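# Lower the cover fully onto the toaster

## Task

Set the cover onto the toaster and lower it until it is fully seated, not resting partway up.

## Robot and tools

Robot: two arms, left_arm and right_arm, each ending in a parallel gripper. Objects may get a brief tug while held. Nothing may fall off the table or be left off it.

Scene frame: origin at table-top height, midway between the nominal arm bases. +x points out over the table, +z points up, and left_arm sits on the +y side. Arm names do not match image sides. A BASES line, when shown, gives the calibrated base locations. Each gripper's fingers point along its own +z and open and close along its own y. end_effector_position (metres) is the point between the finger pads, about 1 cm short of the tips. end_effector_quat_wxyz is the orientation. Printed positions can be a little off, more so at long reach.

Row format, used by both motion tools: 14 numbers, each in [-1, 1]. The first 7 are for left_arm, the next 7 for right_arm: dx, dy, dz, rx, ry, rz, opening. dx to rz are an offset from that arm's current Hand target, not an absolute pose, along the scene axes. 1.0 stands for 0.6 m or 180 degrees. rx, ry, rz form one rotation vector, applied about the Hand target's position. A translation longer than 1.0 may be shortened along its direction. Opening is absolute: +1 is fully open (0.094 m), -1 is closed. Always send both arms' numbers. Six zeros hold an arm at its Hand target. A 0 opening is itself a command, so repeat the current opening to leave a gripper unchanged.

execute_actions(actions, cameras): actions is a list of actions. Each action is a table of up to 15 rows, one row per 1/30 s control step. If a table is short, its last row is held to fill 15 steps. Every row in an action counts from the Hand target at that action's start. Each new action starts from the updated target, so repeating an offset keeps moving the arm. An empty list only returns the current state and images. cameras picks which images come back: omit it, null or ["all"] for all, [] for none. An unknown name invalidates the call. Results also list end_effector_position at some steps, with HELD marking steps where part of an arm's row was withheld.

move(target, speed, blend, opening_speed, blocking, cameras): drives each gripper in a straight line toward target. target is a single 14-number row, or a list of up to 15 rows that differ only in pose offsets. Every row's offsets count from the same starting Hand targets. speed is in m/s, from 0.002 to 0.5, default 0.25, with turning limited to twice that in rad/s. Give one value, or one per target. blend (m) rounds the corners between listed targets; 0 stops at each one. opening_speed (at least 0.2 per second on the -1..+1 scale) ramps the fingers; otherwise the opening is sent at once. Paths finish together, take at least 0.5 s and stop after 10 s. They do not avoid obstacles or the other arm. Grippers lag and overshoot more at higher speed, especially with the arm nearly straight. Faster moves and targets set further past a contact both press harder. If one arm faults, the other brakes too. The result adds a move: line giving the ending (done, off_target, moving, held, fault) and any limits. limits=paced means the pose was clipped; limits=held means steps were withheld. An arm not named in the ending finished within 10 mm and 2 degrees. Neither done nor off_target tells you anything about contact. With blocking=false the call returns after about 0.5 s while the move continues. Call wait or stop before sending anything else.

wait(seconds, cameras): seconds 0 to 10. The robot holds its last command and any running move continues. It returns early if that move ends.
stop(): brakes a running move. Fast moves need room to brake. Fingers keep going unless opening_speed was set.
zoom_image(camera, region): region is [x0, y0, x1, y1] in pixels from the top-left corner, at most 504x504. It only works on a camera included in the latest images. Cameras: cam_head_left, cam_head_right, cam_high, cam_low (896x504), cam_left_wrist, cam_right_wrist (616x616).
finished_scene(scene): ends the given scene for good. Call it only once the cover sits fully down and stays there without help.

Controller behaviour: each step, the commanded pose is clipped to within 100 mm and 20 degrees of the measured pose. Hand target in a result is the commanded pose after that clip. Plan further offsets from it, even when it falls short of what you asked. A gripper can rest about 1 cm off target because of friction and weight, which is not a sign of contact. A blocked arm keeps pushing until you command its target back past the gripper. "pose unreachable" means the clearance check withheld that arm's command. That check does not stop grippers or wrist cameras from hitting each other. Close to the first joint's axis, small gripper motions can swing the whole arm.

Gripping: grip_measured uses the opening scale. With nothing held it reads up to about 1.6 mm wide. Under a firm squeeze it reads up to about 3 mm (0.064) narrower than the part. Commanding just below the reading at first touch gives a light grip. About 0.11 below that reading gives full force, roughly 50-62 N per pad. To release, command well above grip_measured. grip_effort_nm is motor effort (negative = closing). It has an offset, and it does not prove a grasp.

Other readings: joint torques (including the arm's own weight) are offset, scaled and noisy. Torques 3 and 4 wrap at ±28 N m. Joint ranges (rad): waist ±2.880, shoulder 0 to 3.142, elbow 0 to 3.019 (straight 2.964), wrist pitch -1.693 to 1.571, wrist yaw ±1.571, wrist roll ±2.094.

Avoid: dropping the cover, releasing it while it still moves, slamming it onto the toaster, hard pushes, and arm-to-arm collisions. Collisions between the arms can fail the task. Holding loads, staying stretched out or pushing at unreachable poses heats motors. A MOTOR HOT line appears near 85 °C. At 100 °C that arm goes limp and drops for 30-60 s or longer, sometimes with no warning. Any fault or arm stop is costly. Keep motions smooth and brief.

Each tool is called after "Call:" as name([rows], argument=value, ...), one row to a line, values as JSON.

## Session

Call:
execute_actions(actions=[])

Scene clock: 0.00 s.
left_arm: end_effector_position=(+0.8187, +0.4017, +0.3455) grip_measured=+1.000 grip_effort_nm=n/a end_effector_quat_wxyz=(+0.461, -0.430, +0.774, -0.063) | right_arm: end_effector_position=(+0.1981, -0.4657, +0.2507) grip_measured=+1.000 grip_effort_nm=n/a end_effector_quat_wxyz=(-0.002, +0.125, +0.992, +0.026)
Joint positions: left_arm=[0.121 2.185 2.374 -0.807 -0.201 -0.783 0.094] | right_arm=[-0.96 1.164 1.053 -1.499 -0.034 -0.672 0.094]
Joint velocities: left_arm=[-0.015 -0.005 -0.012 -0.002 0.037 -0.051 0] | right_arm=[-0.015 -0.015 -0.002 -0.022 0.007 -0.066 0]
Joint torques (N m): no reading
Heat: left arm: hottest elbow 30 °C; right arm: hottest shoulder 31 °C.
Hand target: left_arm +0.8194, +0.4018, +0.3706; +0.478, -0.427, +0.764, -0.070 | right_arm +0.2019, -0.4708, +0.2586; +0.006, +0.125, +0.992, +0.018
Tool commands: left_gripper/opening=+1.0 right_gripper/opening=+1.0

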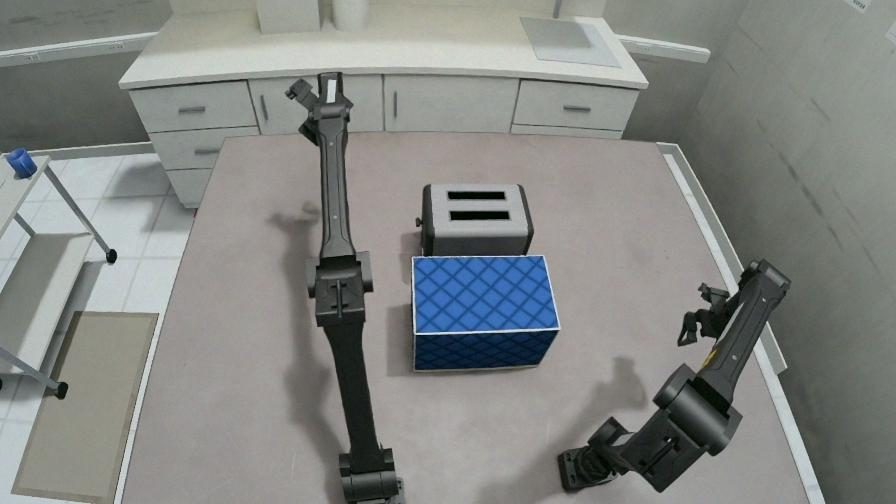

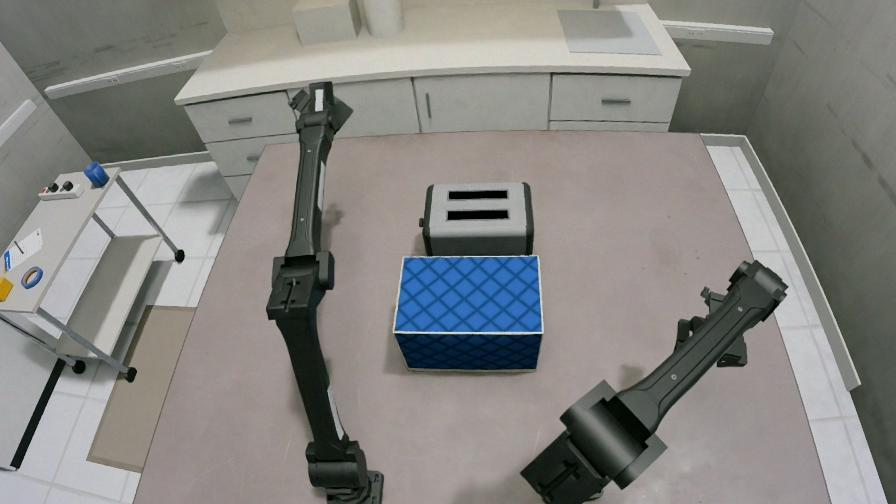

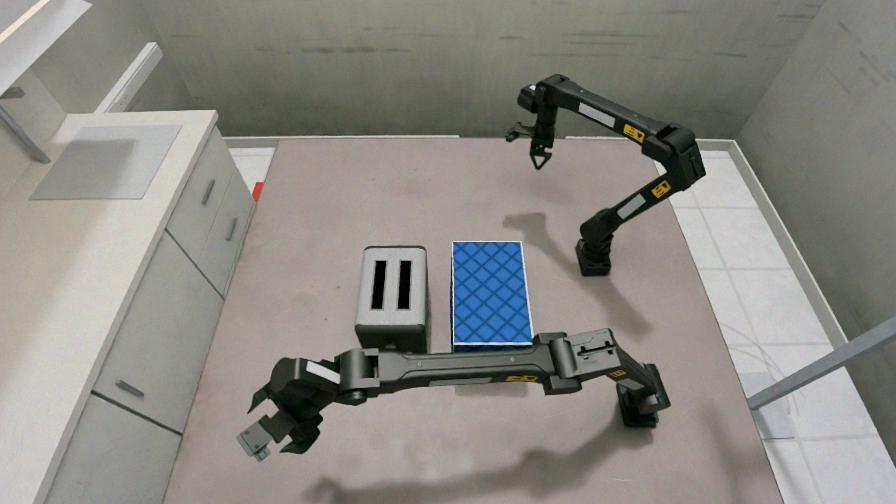

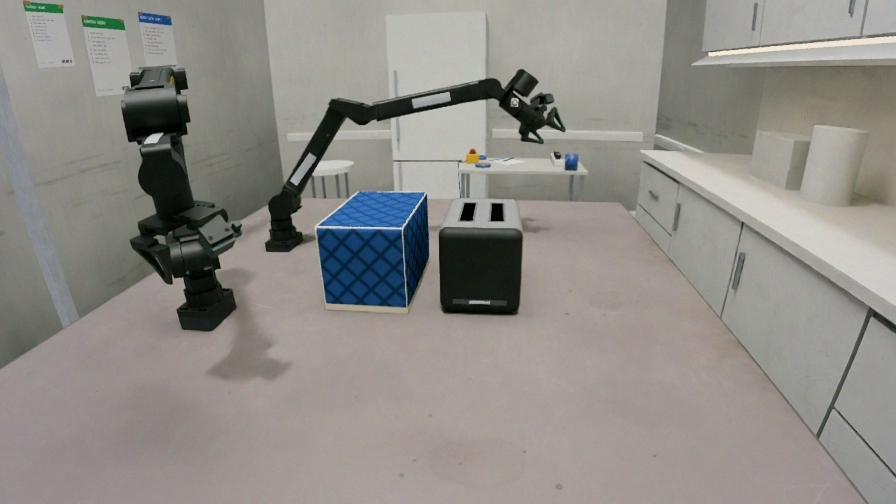

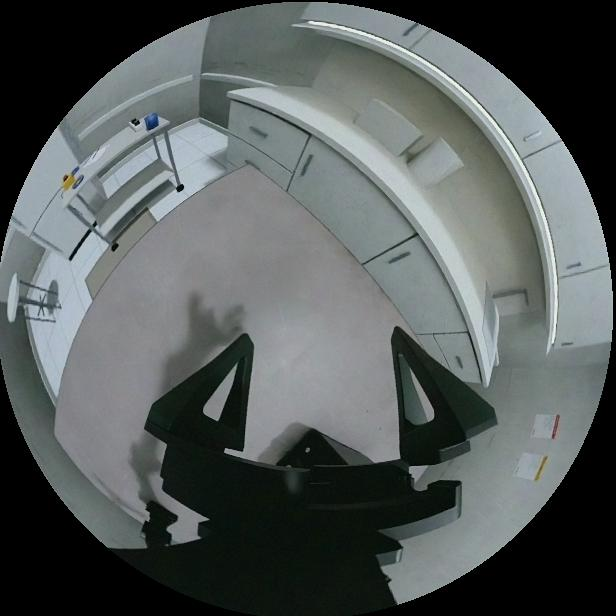

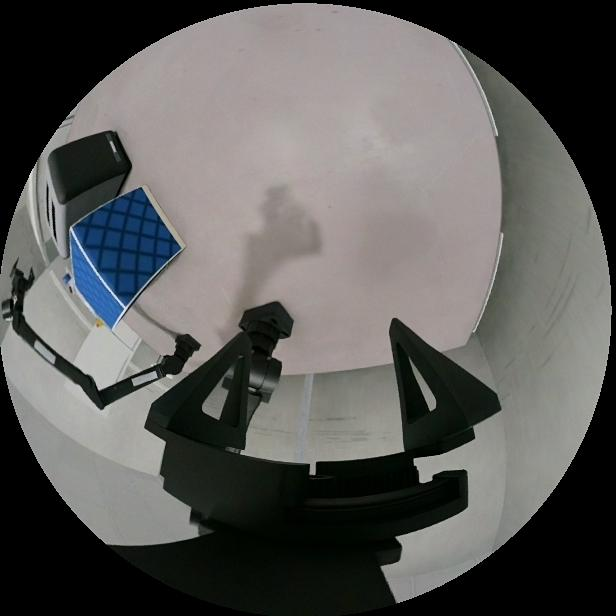

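Call:
move(target=[-0.75,-0.05,-0.035,-0.16,0.195,-0.405,1,0.27,0.12,0.15,0.236,-0.027,0.077,1], cameras=[])

Call:
wait(seconds=0)

Scene clock: 15.30 s.
left_arm: end_effector_position=(+0.3754, +0.3648, +0.3411) grip_measured=+1.000 grip_effort_nm=-0.002 end_effector_quat_wxyz=(+0.127, -0.067, +0.934, -0.328) | right_arm: end_effector_position=(+0.3513, -0.3924, +0.3354) grip_measured=+1.000 grip_effort_nm=-0.007 end_effector_quat_wxyz=(+0.150, +0.064, +0.949, +0.269)
Joint positions: left_arm=[0.513 1.452 1.495 -1.682 0.715 0.401 0.094] | right_arm=[-0.755 1.352 1.352 -1.672 -0.619 -0.616 0.094]
Joint velocities: left_arm=[-0.005 -0.015 0.007 0.002 0.051 -0.066 0] | right_arm=[-0.005 -0.015 -0.007 0.012 -0.007 0.037 0]
Joint torques (N m): left_arm=[0.85 -14.8 7.34 -0.4 0.34 0.23] | right_arm=[-0.15 -6.53 13.7 -0.2 -0.63 0.24]
Heat: left arm: hottest shoulder 32 °C; right arm: hottest shoulder 31 °C.
Hand target: left_arm +0.3691, +0.3688, +0.3509; +0.001, -0.007, +0.923, -0.384 | right_arm +0.3644, -0.3987, +0.3481; +0.020, +0.008, +0.929, +0.369
Off the commanded pose: left_arm 0.013 m, 18 deg | right_arm 0.019 m, 23 deg; orientation clipped.
joint sent to its limit (left arm) — joint 4 (wrist pitch), lower limit. The joint targets are off in position and orientation.
joint sent to its limit (right arm) — joint 4 (wrist pitch), lower limit. The joint targets are off in orientation, not in position.
move: off_target (left_arm, right_arm); limits=paced
No camera images: "cameras" was empty.

Scene clock: 15.30 s.
left_arm: end_effector_position=(+0.3754, +0.3648, +0.3411) grip_measured=+1.000 grip_effort_nm=-0.002 end_effector_quat_wxyz=(+0.127, -0.067, +0.934, -0.328) | right_arm: end_effector_position=(+0.3513, -0.3924, +0.3354) grip_measured=+1.000 grip_effort_nm=-0.007 end_effector_quat_wxyz=(+0.150, +0.064, +0.949, +0.269)
Joint positions: left_arm=[0.513 1.452 1.495 -1.682 0.715 0.401 0.094] | right_arm=[-0.755 1.352 1.352 -1.672 -0.619 -0.616 0.094]
Joint velocities: left_arm=[-0.005 -0.015 0.007 0.002 0.051 -0.066 0] | right_arm=[-0.005 -0.015 -0.007 0.012 -0.007 0.037 0]
Joint torques (N m): left_arm=[0.85 -14.8 7.34 -0.4 0.34 0.23] | right_arm=[-0.15 -6.53 13.7 -0.2 -0.63 0.24]
Heat: left arm: hottest shoulder 32 °C; right arm: hottest shoulder 31 °C.
Hand target: left_arm +0.3691, +0.3688, +0.3509; +0.001, -0.007, +0.923, -0.384 | right_arm +0.3644, -0.3987, +0.3481; +0.020, +0.008, +0.929, +0.369
Tool commands: left_gripper/opening=+1.0 right_gripper/opening=+1.0
Off the commanded pose: left_arm 0.013 m, 18 deg | right_arm 0.019 m, 23 deg; orientation clipped.

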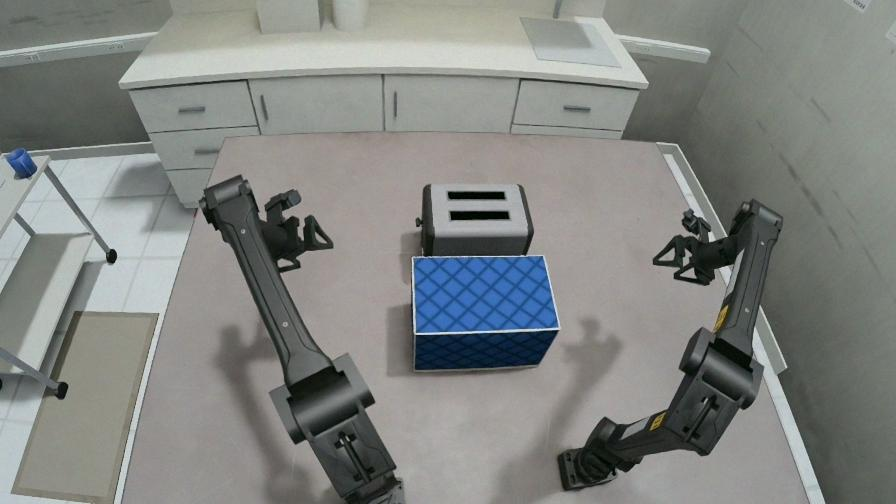

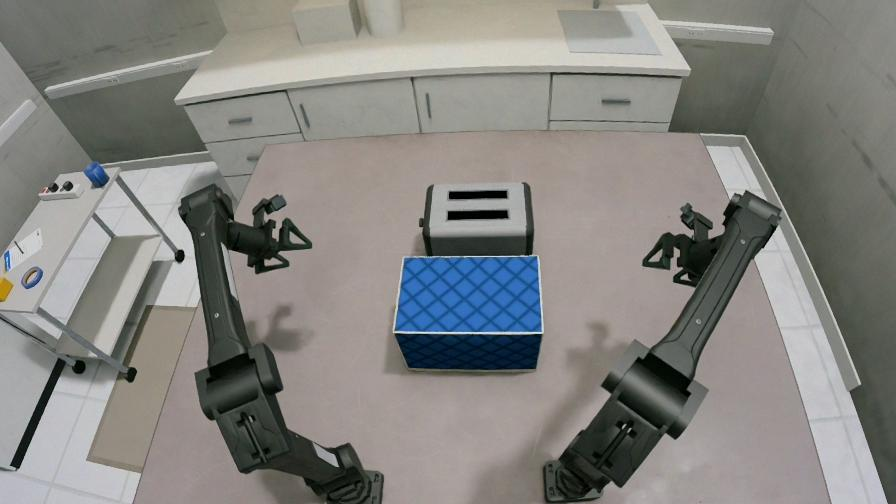

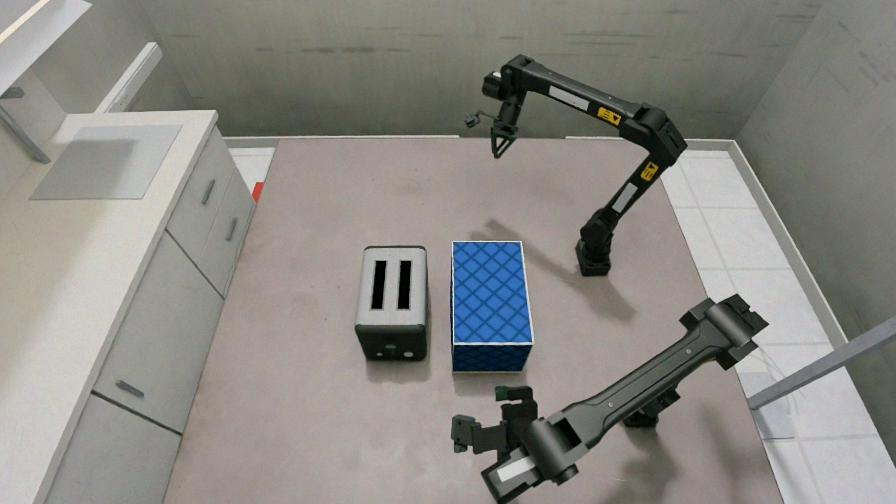

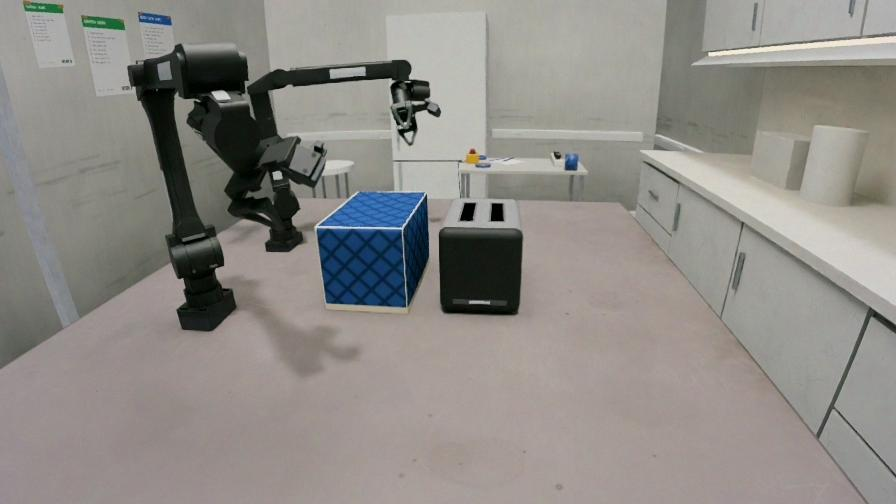

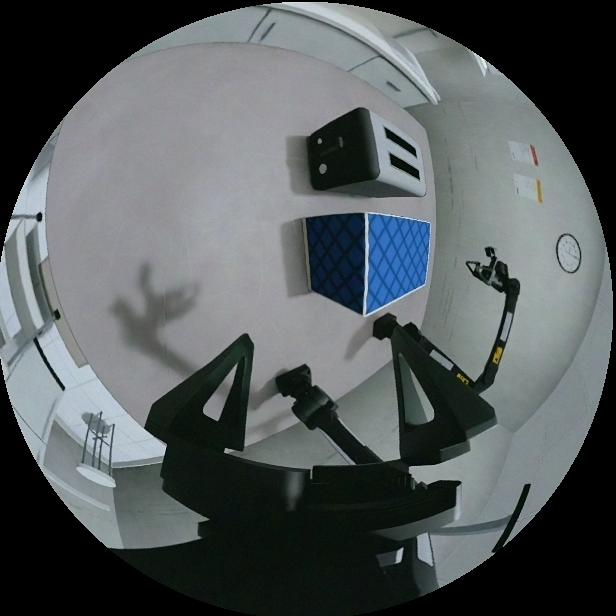

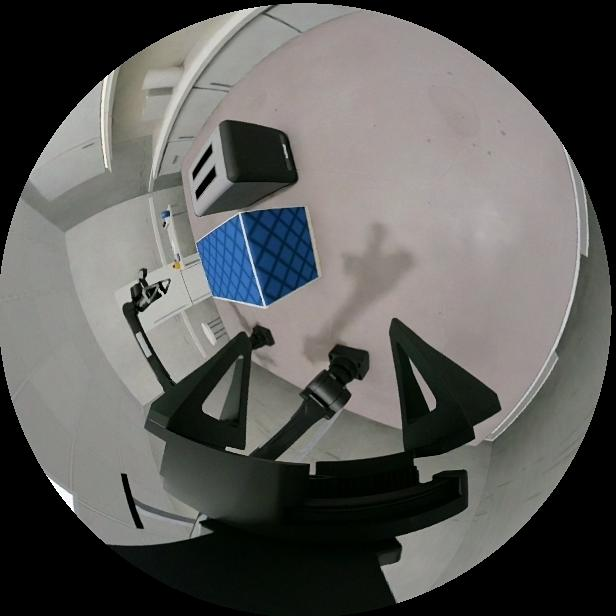

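Call:
move(target=[-0.005,-0.23,-0.15,0,0,0,1,0.0,0.27,-0.147,0,0,0,1])

Scene clock: 20.57 s.
left_arm: end_effector_position=(+0.3588, +0.2363, +0.2646) grip_measured=+1.000 grip_effort_nm=0.002 end_effector_quat_wxyz=(+0.005, -0.008, +0.925, -0.381) | right_arm: end_effector_position=(+0.3623, -0.2381, +0.2721) grip_measured=+1.000 grip_effort_nm=-0.007 end_effector_quat_wxyz=(+0.037, -0.002, +0.930, +0.366)
Joint positions: left_arm=[0.24 1.459 1.278 -1.606 0.757 0.315 0.094] | right_arm=[-0.397 1.357 1.148 -1.6 -0.722 -0.455 0.094]
Joint velocities: left_arm=[-0.005 -0.005 -0.002 -0.022 -0.037 -0.022 0] | right_arm=[-0.015 -0.005 0.007 -0.012 0.022 0.007 0]
Joint torques (N m): left_arm=[-1.2 -10.99 7.1 0.01 0.62 0.06] | right_arm=[-0.38 -6.24 7.51 0.02 -0.65 0.21]
Heat: left arm: hottest shoulder 32 °C; right arm: hottest shoulder 31 °C.
Hand target: left_arm +0.3639, +0.2327, +0.2589; -0.001, -0.009, +0.924, -0.383 | right_arm +0.3636, -0.2349, +0.2618; +0.023, +0.006, +0.928, +0.372
Off the commanded pose: left_arm 0.010 m, 1 deg | right_arm 0.012 m, 2 deg.
move: off_target (right_arm)

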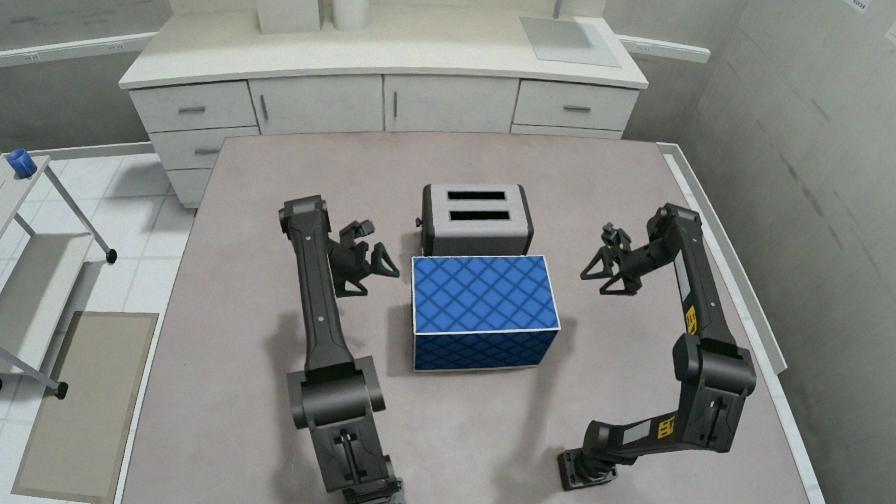

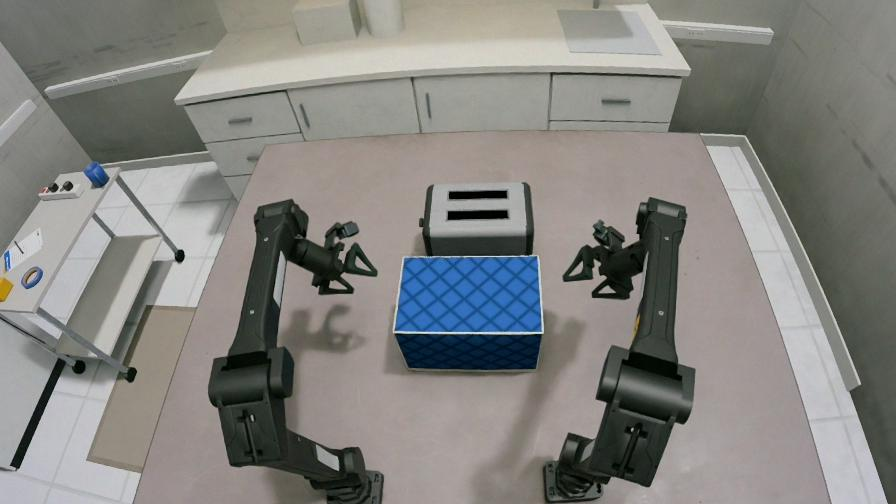

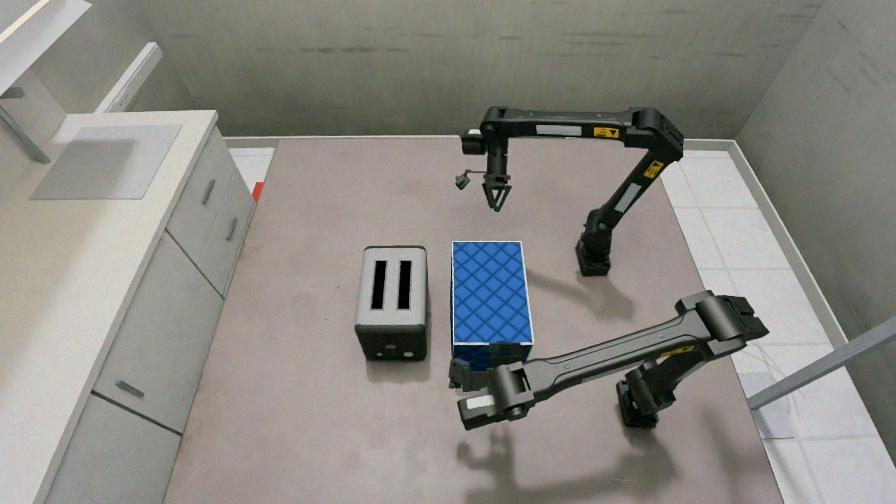

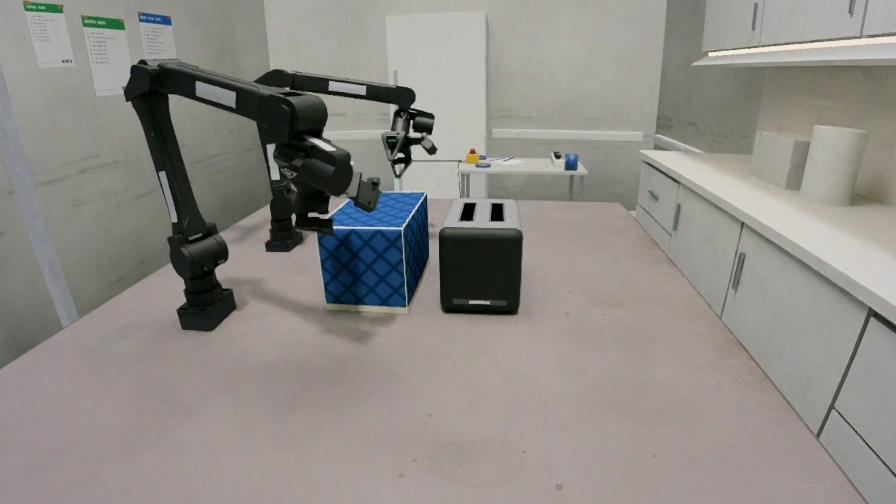

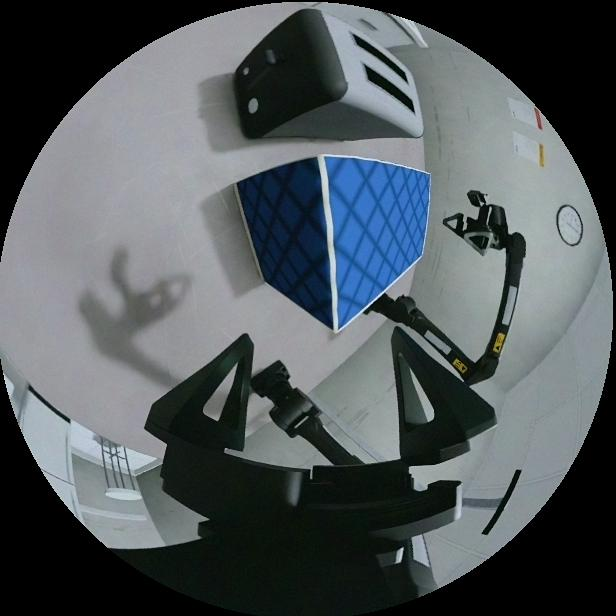

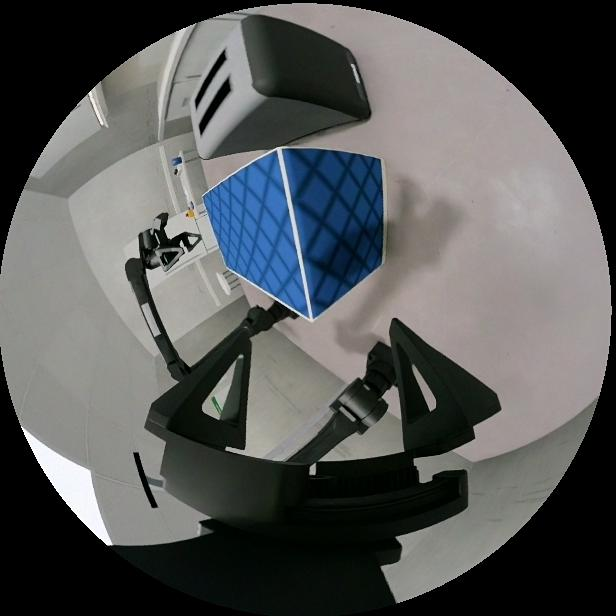

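Call:
move([
  [0.0,-0.06,-0.045,0,0,0,1,0.0,0.06,-0.045,-0.012,0,0,1],
  [0.0,-0.115,-0.095,0,0,0,1,0.0,0.115,-0.1,-0.012,0,0,1],
], speed=0.1)

Scene clock: 26.17 s.
left_arm: end_effector_position=(+0.3605, +0.1700, +0.2011) grip_measured=+1.000 grip_effort_nm=0.002 end_effector_quat_wxyz=(-0.003, -0.011, +0.924, -0.382) | right_arm: end_effector_position=(+0.3666, -0.1693, +0.2003) grip_measured=+1.000 grip_effort_nm=-0.007 end_effector_quat_wxyz=(+0.020, +0.006, +0.934, +0.357)
Joint positions: left_arm=[0.078 1.459 1.108 -1.299 0.781 0.091 0.094] | right_arm=[-0.199 1.357 0.963 -1.265 -0.727 -0.183 0.094]
Joint velocities: left_arm=[-0.015 -0.005 0.002 -0.007 0.066 -0.007 0] | right_arm=[-0.005 0.005 -0.022 -0.017 -0.022 -0.022 0]
Joint torques (N m): left_arm=[-0.85 -12.28 6.94 0.27 0.57 0.03] | right_arm=[-0.21 -8.76 7.2 0.27 -0.6 0.21]
Heat: left arm: hottest shoulder 32 °C; right arm: hottest shoulder 31 °C.
Hand target: left_arm +0.3625, +0.1648, +0.2010; -0.003, -0.008, +0.924, -0.383 | right_arm +0.3631, -0.1648, +0.2033; +0.024, +0.006, +0.934, +0.358
Off the commanded pose: left_arm 0.007 m, 0 deg | right_arm 0.005 m, 0 deg.
move: done

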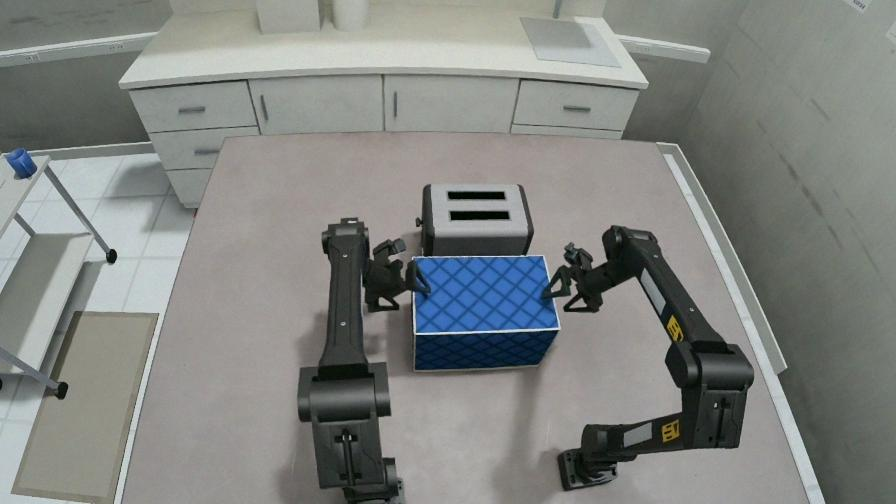

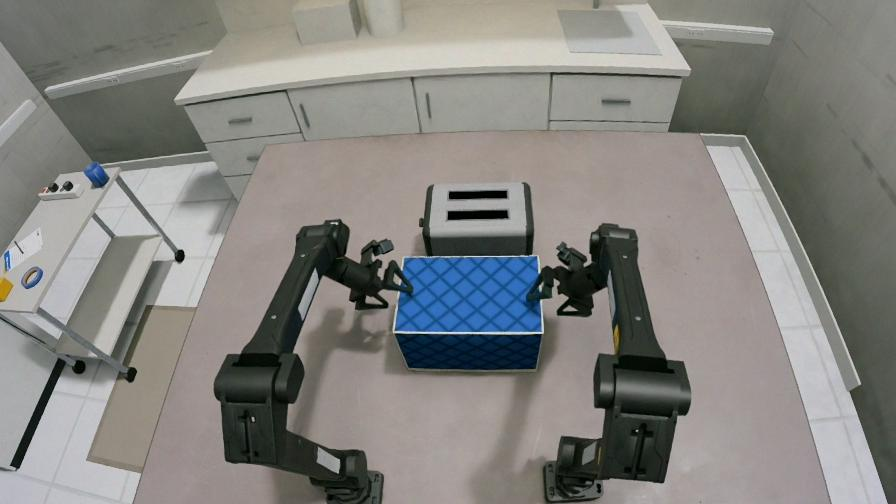

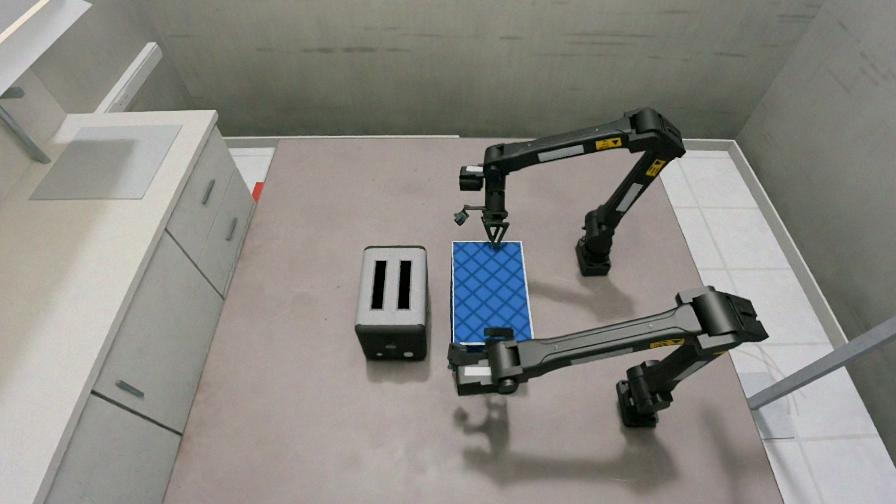

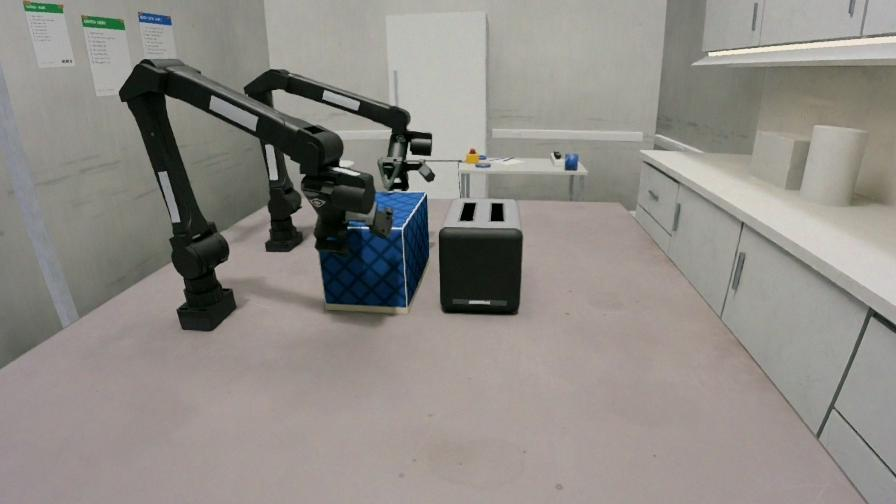

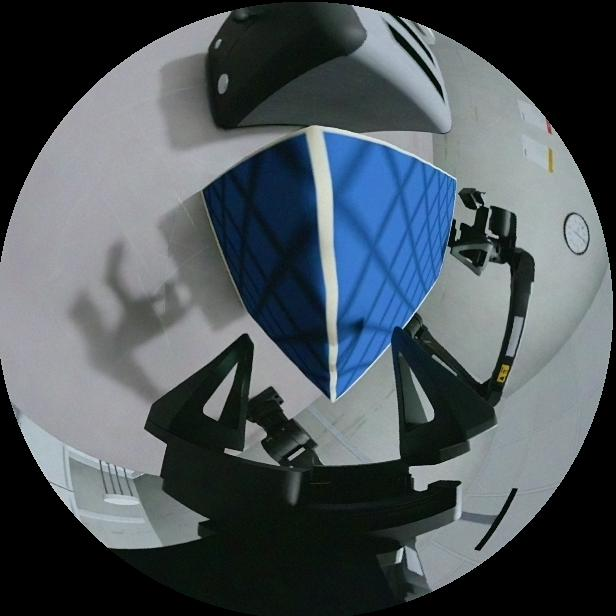

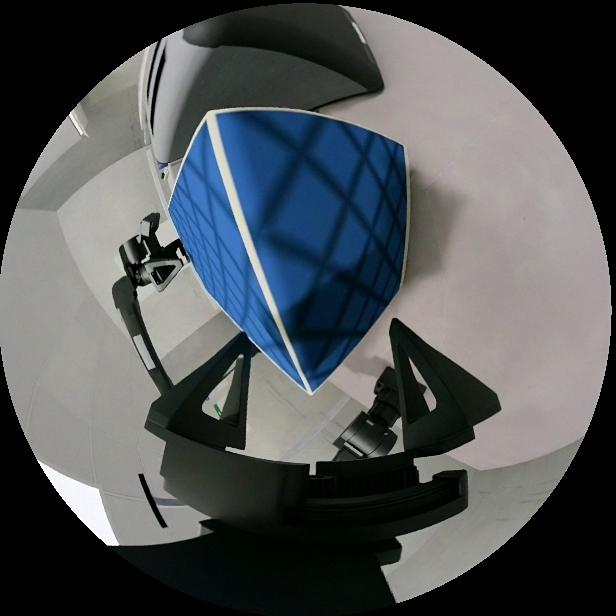

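Call:
move(target=[0.0,-0.022,-0.018,0,0,0,1,-0.01,0.03,-0.004,0,0,0,1], speed=0.05)

Call:
move(target=[0,0,0,0,0,0,-1,0,0,0,0,0,0,-1], opening_speed=0.7)

Scene clock: 31.70 s.
left_arm: end_effector_position=(+0.3604, +0.1578, +0.1910) grip_measured=+1.000 grip_effort_nm=-0.002 end_effector_quat_wxyz=(-0.002, -0.011, +0.924, -0.382) | right_arm: end_effector_position=(+0.3607, -0.1516, +0.1981) grip_measured=+1.000 grip_effort_nm=-0.012 end_effector_quat_wxyz=(+0.020, +0.007, +0.934, +0.357)
Joint positions: left_arm=[0.047 1.459 1.081 -1.238 0.782 0.046 0.094] | right_arm=[-0.151 1.328 0.931 -1.218 -0.73 -0.117 0.094]
Joint velocities: left_arm=[-0.034 0.005 -0.007 0.002 0.037 -0.007 0] | right_arm=[0.005 -0.015 -0.002 -0.002 0.007 -0.007 0]
Joint torques (N m): left_arm=[-1.03 -11.99 6.78 0.25 0.6 0.05] | right_arm=[-0.03 -8.59 7.27 0.35 -0.64 0.22]
Heat: left arm: hottest elbow 33 °C; right arm: hottest shoulder 31 °C.
Hand target: left_arm +0.3624, +0.1519, +0.1901; -0.003, -0.008, +0.924, -0.383 | right_arm +0.3571, -0.1466, +0.2012; +0.024, +0.006, +0.933, +0.358
Off the commanded pose: left_arm 0.007 m, 0 deg | right_arm 0.007 m, 0 deg.
move: done

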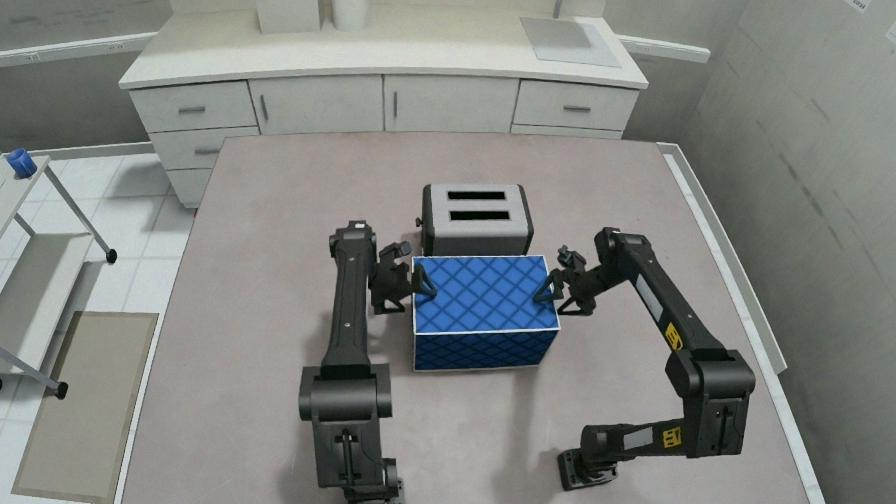

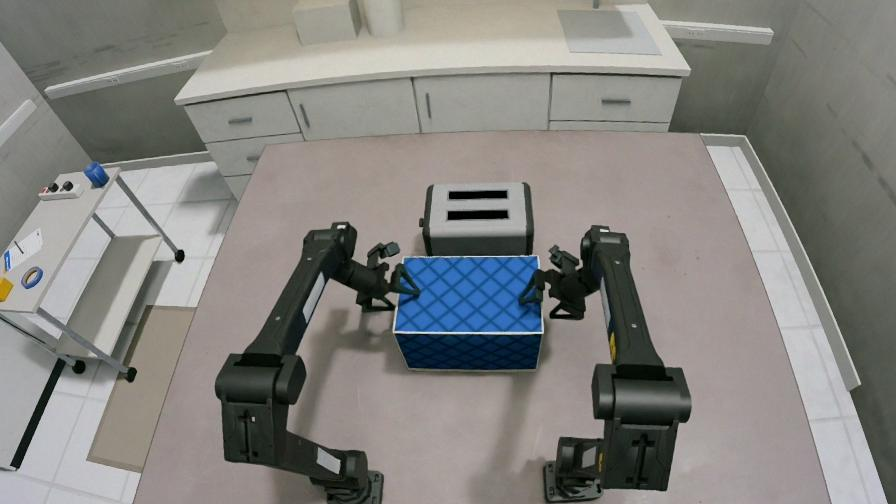

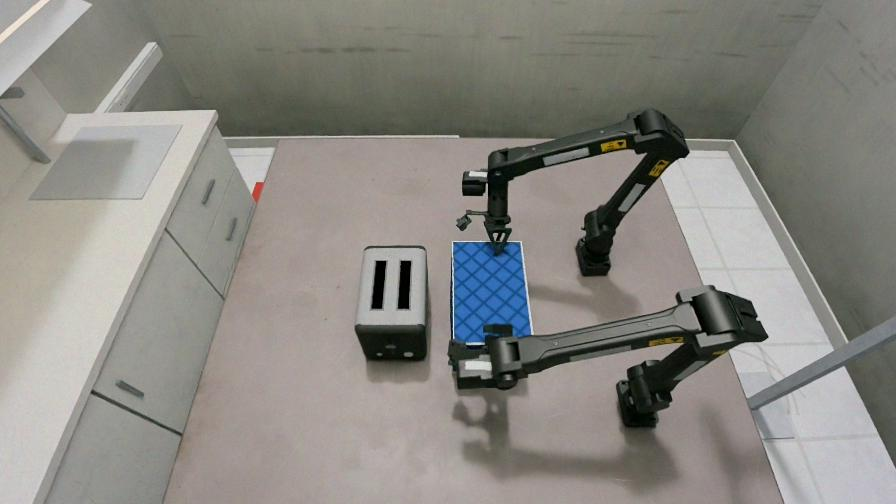

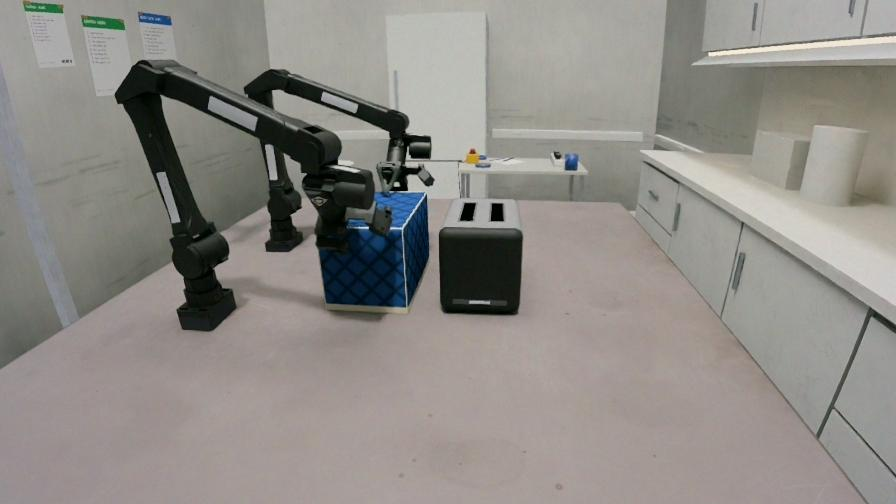

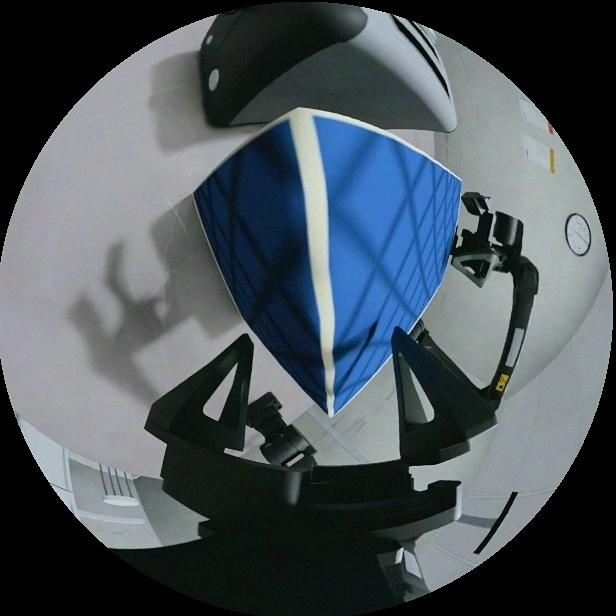

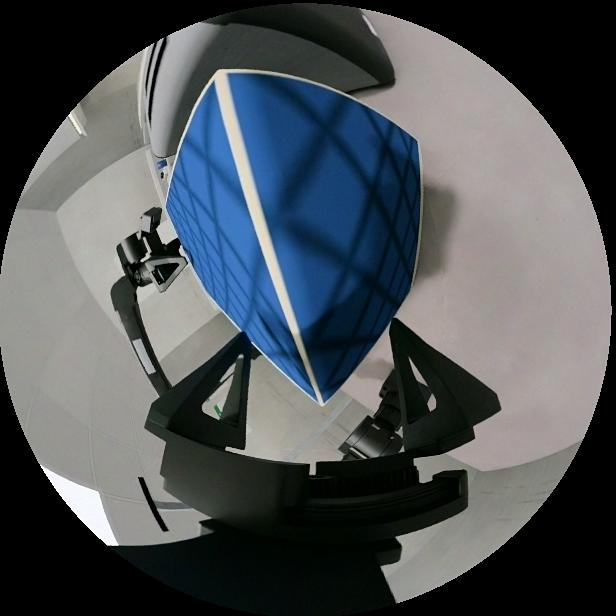

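Scene clock: 34.80 s.
left_arm: end_effector_position=(+0.3599, +0.1544, +0.1922) grip_measured=-0.909 grip_effort_nm=-0.969 end_effector_quat_wxyz=(-0.003, -0.009, +0.922, -0.386) | right_arm: end_effector_position=(+0.3607, -0.1488, +0.2004) grip_measured=-0.941 grip_effort_nm=-0.945 end_effector_quat_wxyz=(+0.023, +0.004, +0.933, +0.360)
Joint positions: left_arm=[0.041 1.459 1.081 -1.238 0.792 0.045 0.004] | right_arm=[-0.146 1.323 0.931 -1.216 -0.737 -0.115 0.003]
Joint velocities: left_arm=[-0.005 0.005 0.007 0.007 -0.022 0.007 -0.002] | right_arm=[-0.005 -0.015 0.002 0.002 -0.051 0.007 -0.002]
Joint torques (N m): left_arm=[-0.67 -11.87 6.83 0.35 0.23 0.03] | right_arm=[-0.44 -8.23 7.24 0.29 -0.34 0.22]
Heat: left arm: hottest elbow 33 °C; right arm: hottest shoulder 31 °C.
Hand target: left_arm +0.3624, +0.1520, +0.1901; -0.003, -0.008, +0.924, -0.383 | right_arm +0.3572, -0.1467, +0.2014; +0.024, +0.006, +0.933, +0.358
Off the commanded pose: left_arm 0.004 m, 0 deg | right_arm 0.004 m, 0 deg.
move: done

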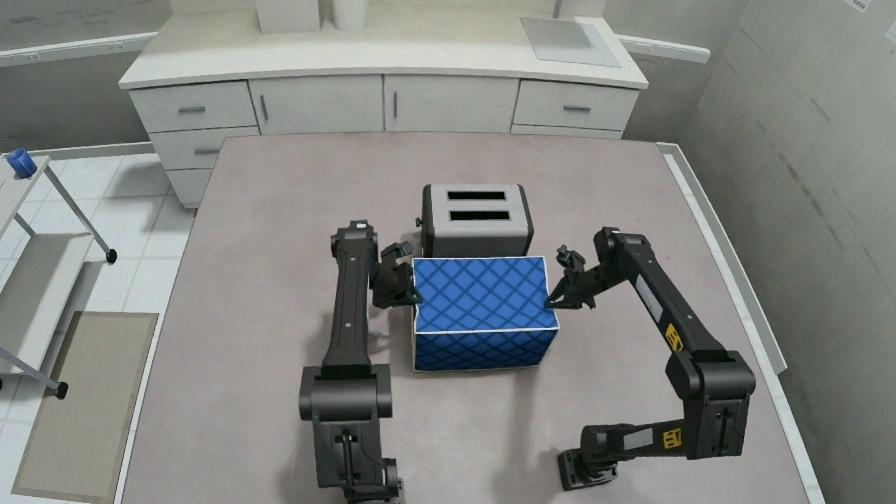

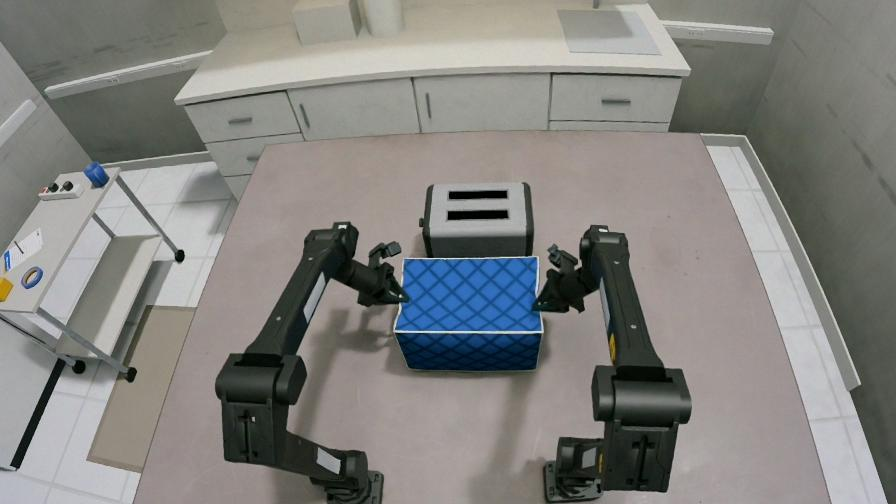

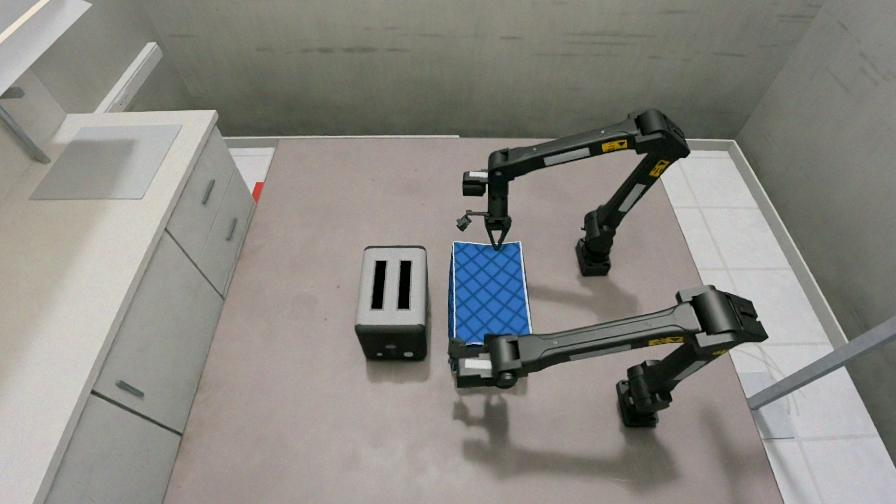

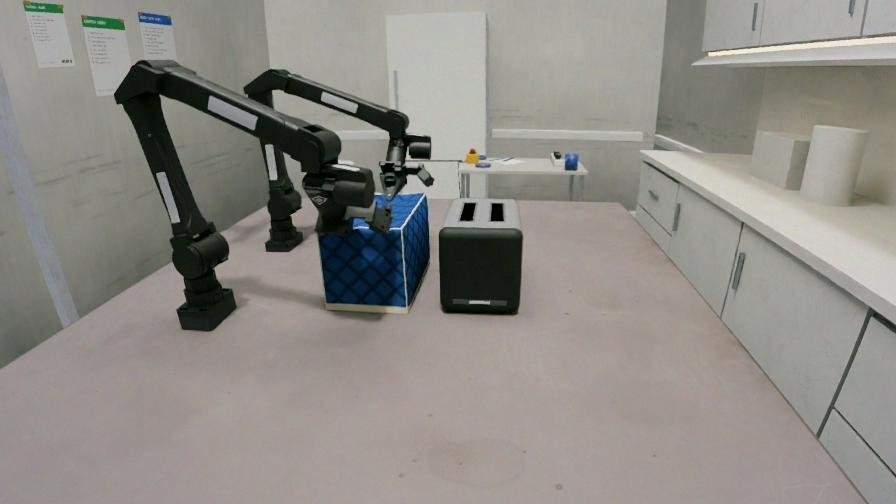

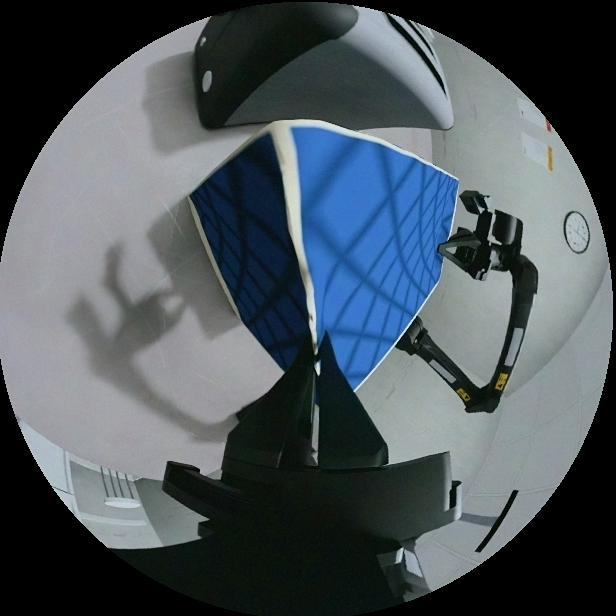

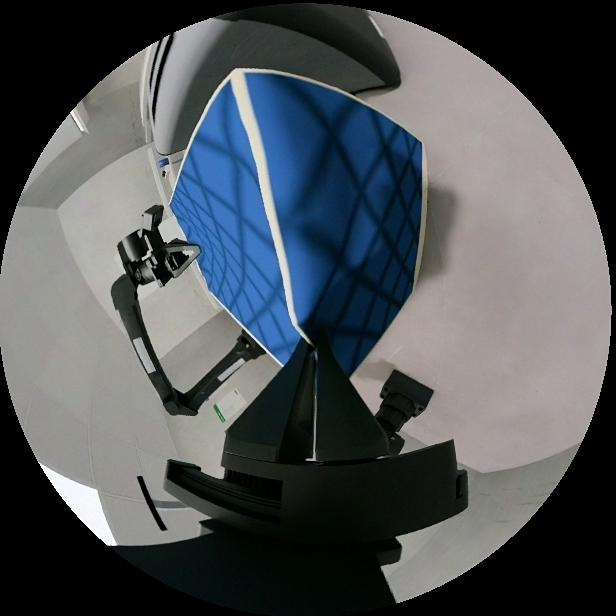

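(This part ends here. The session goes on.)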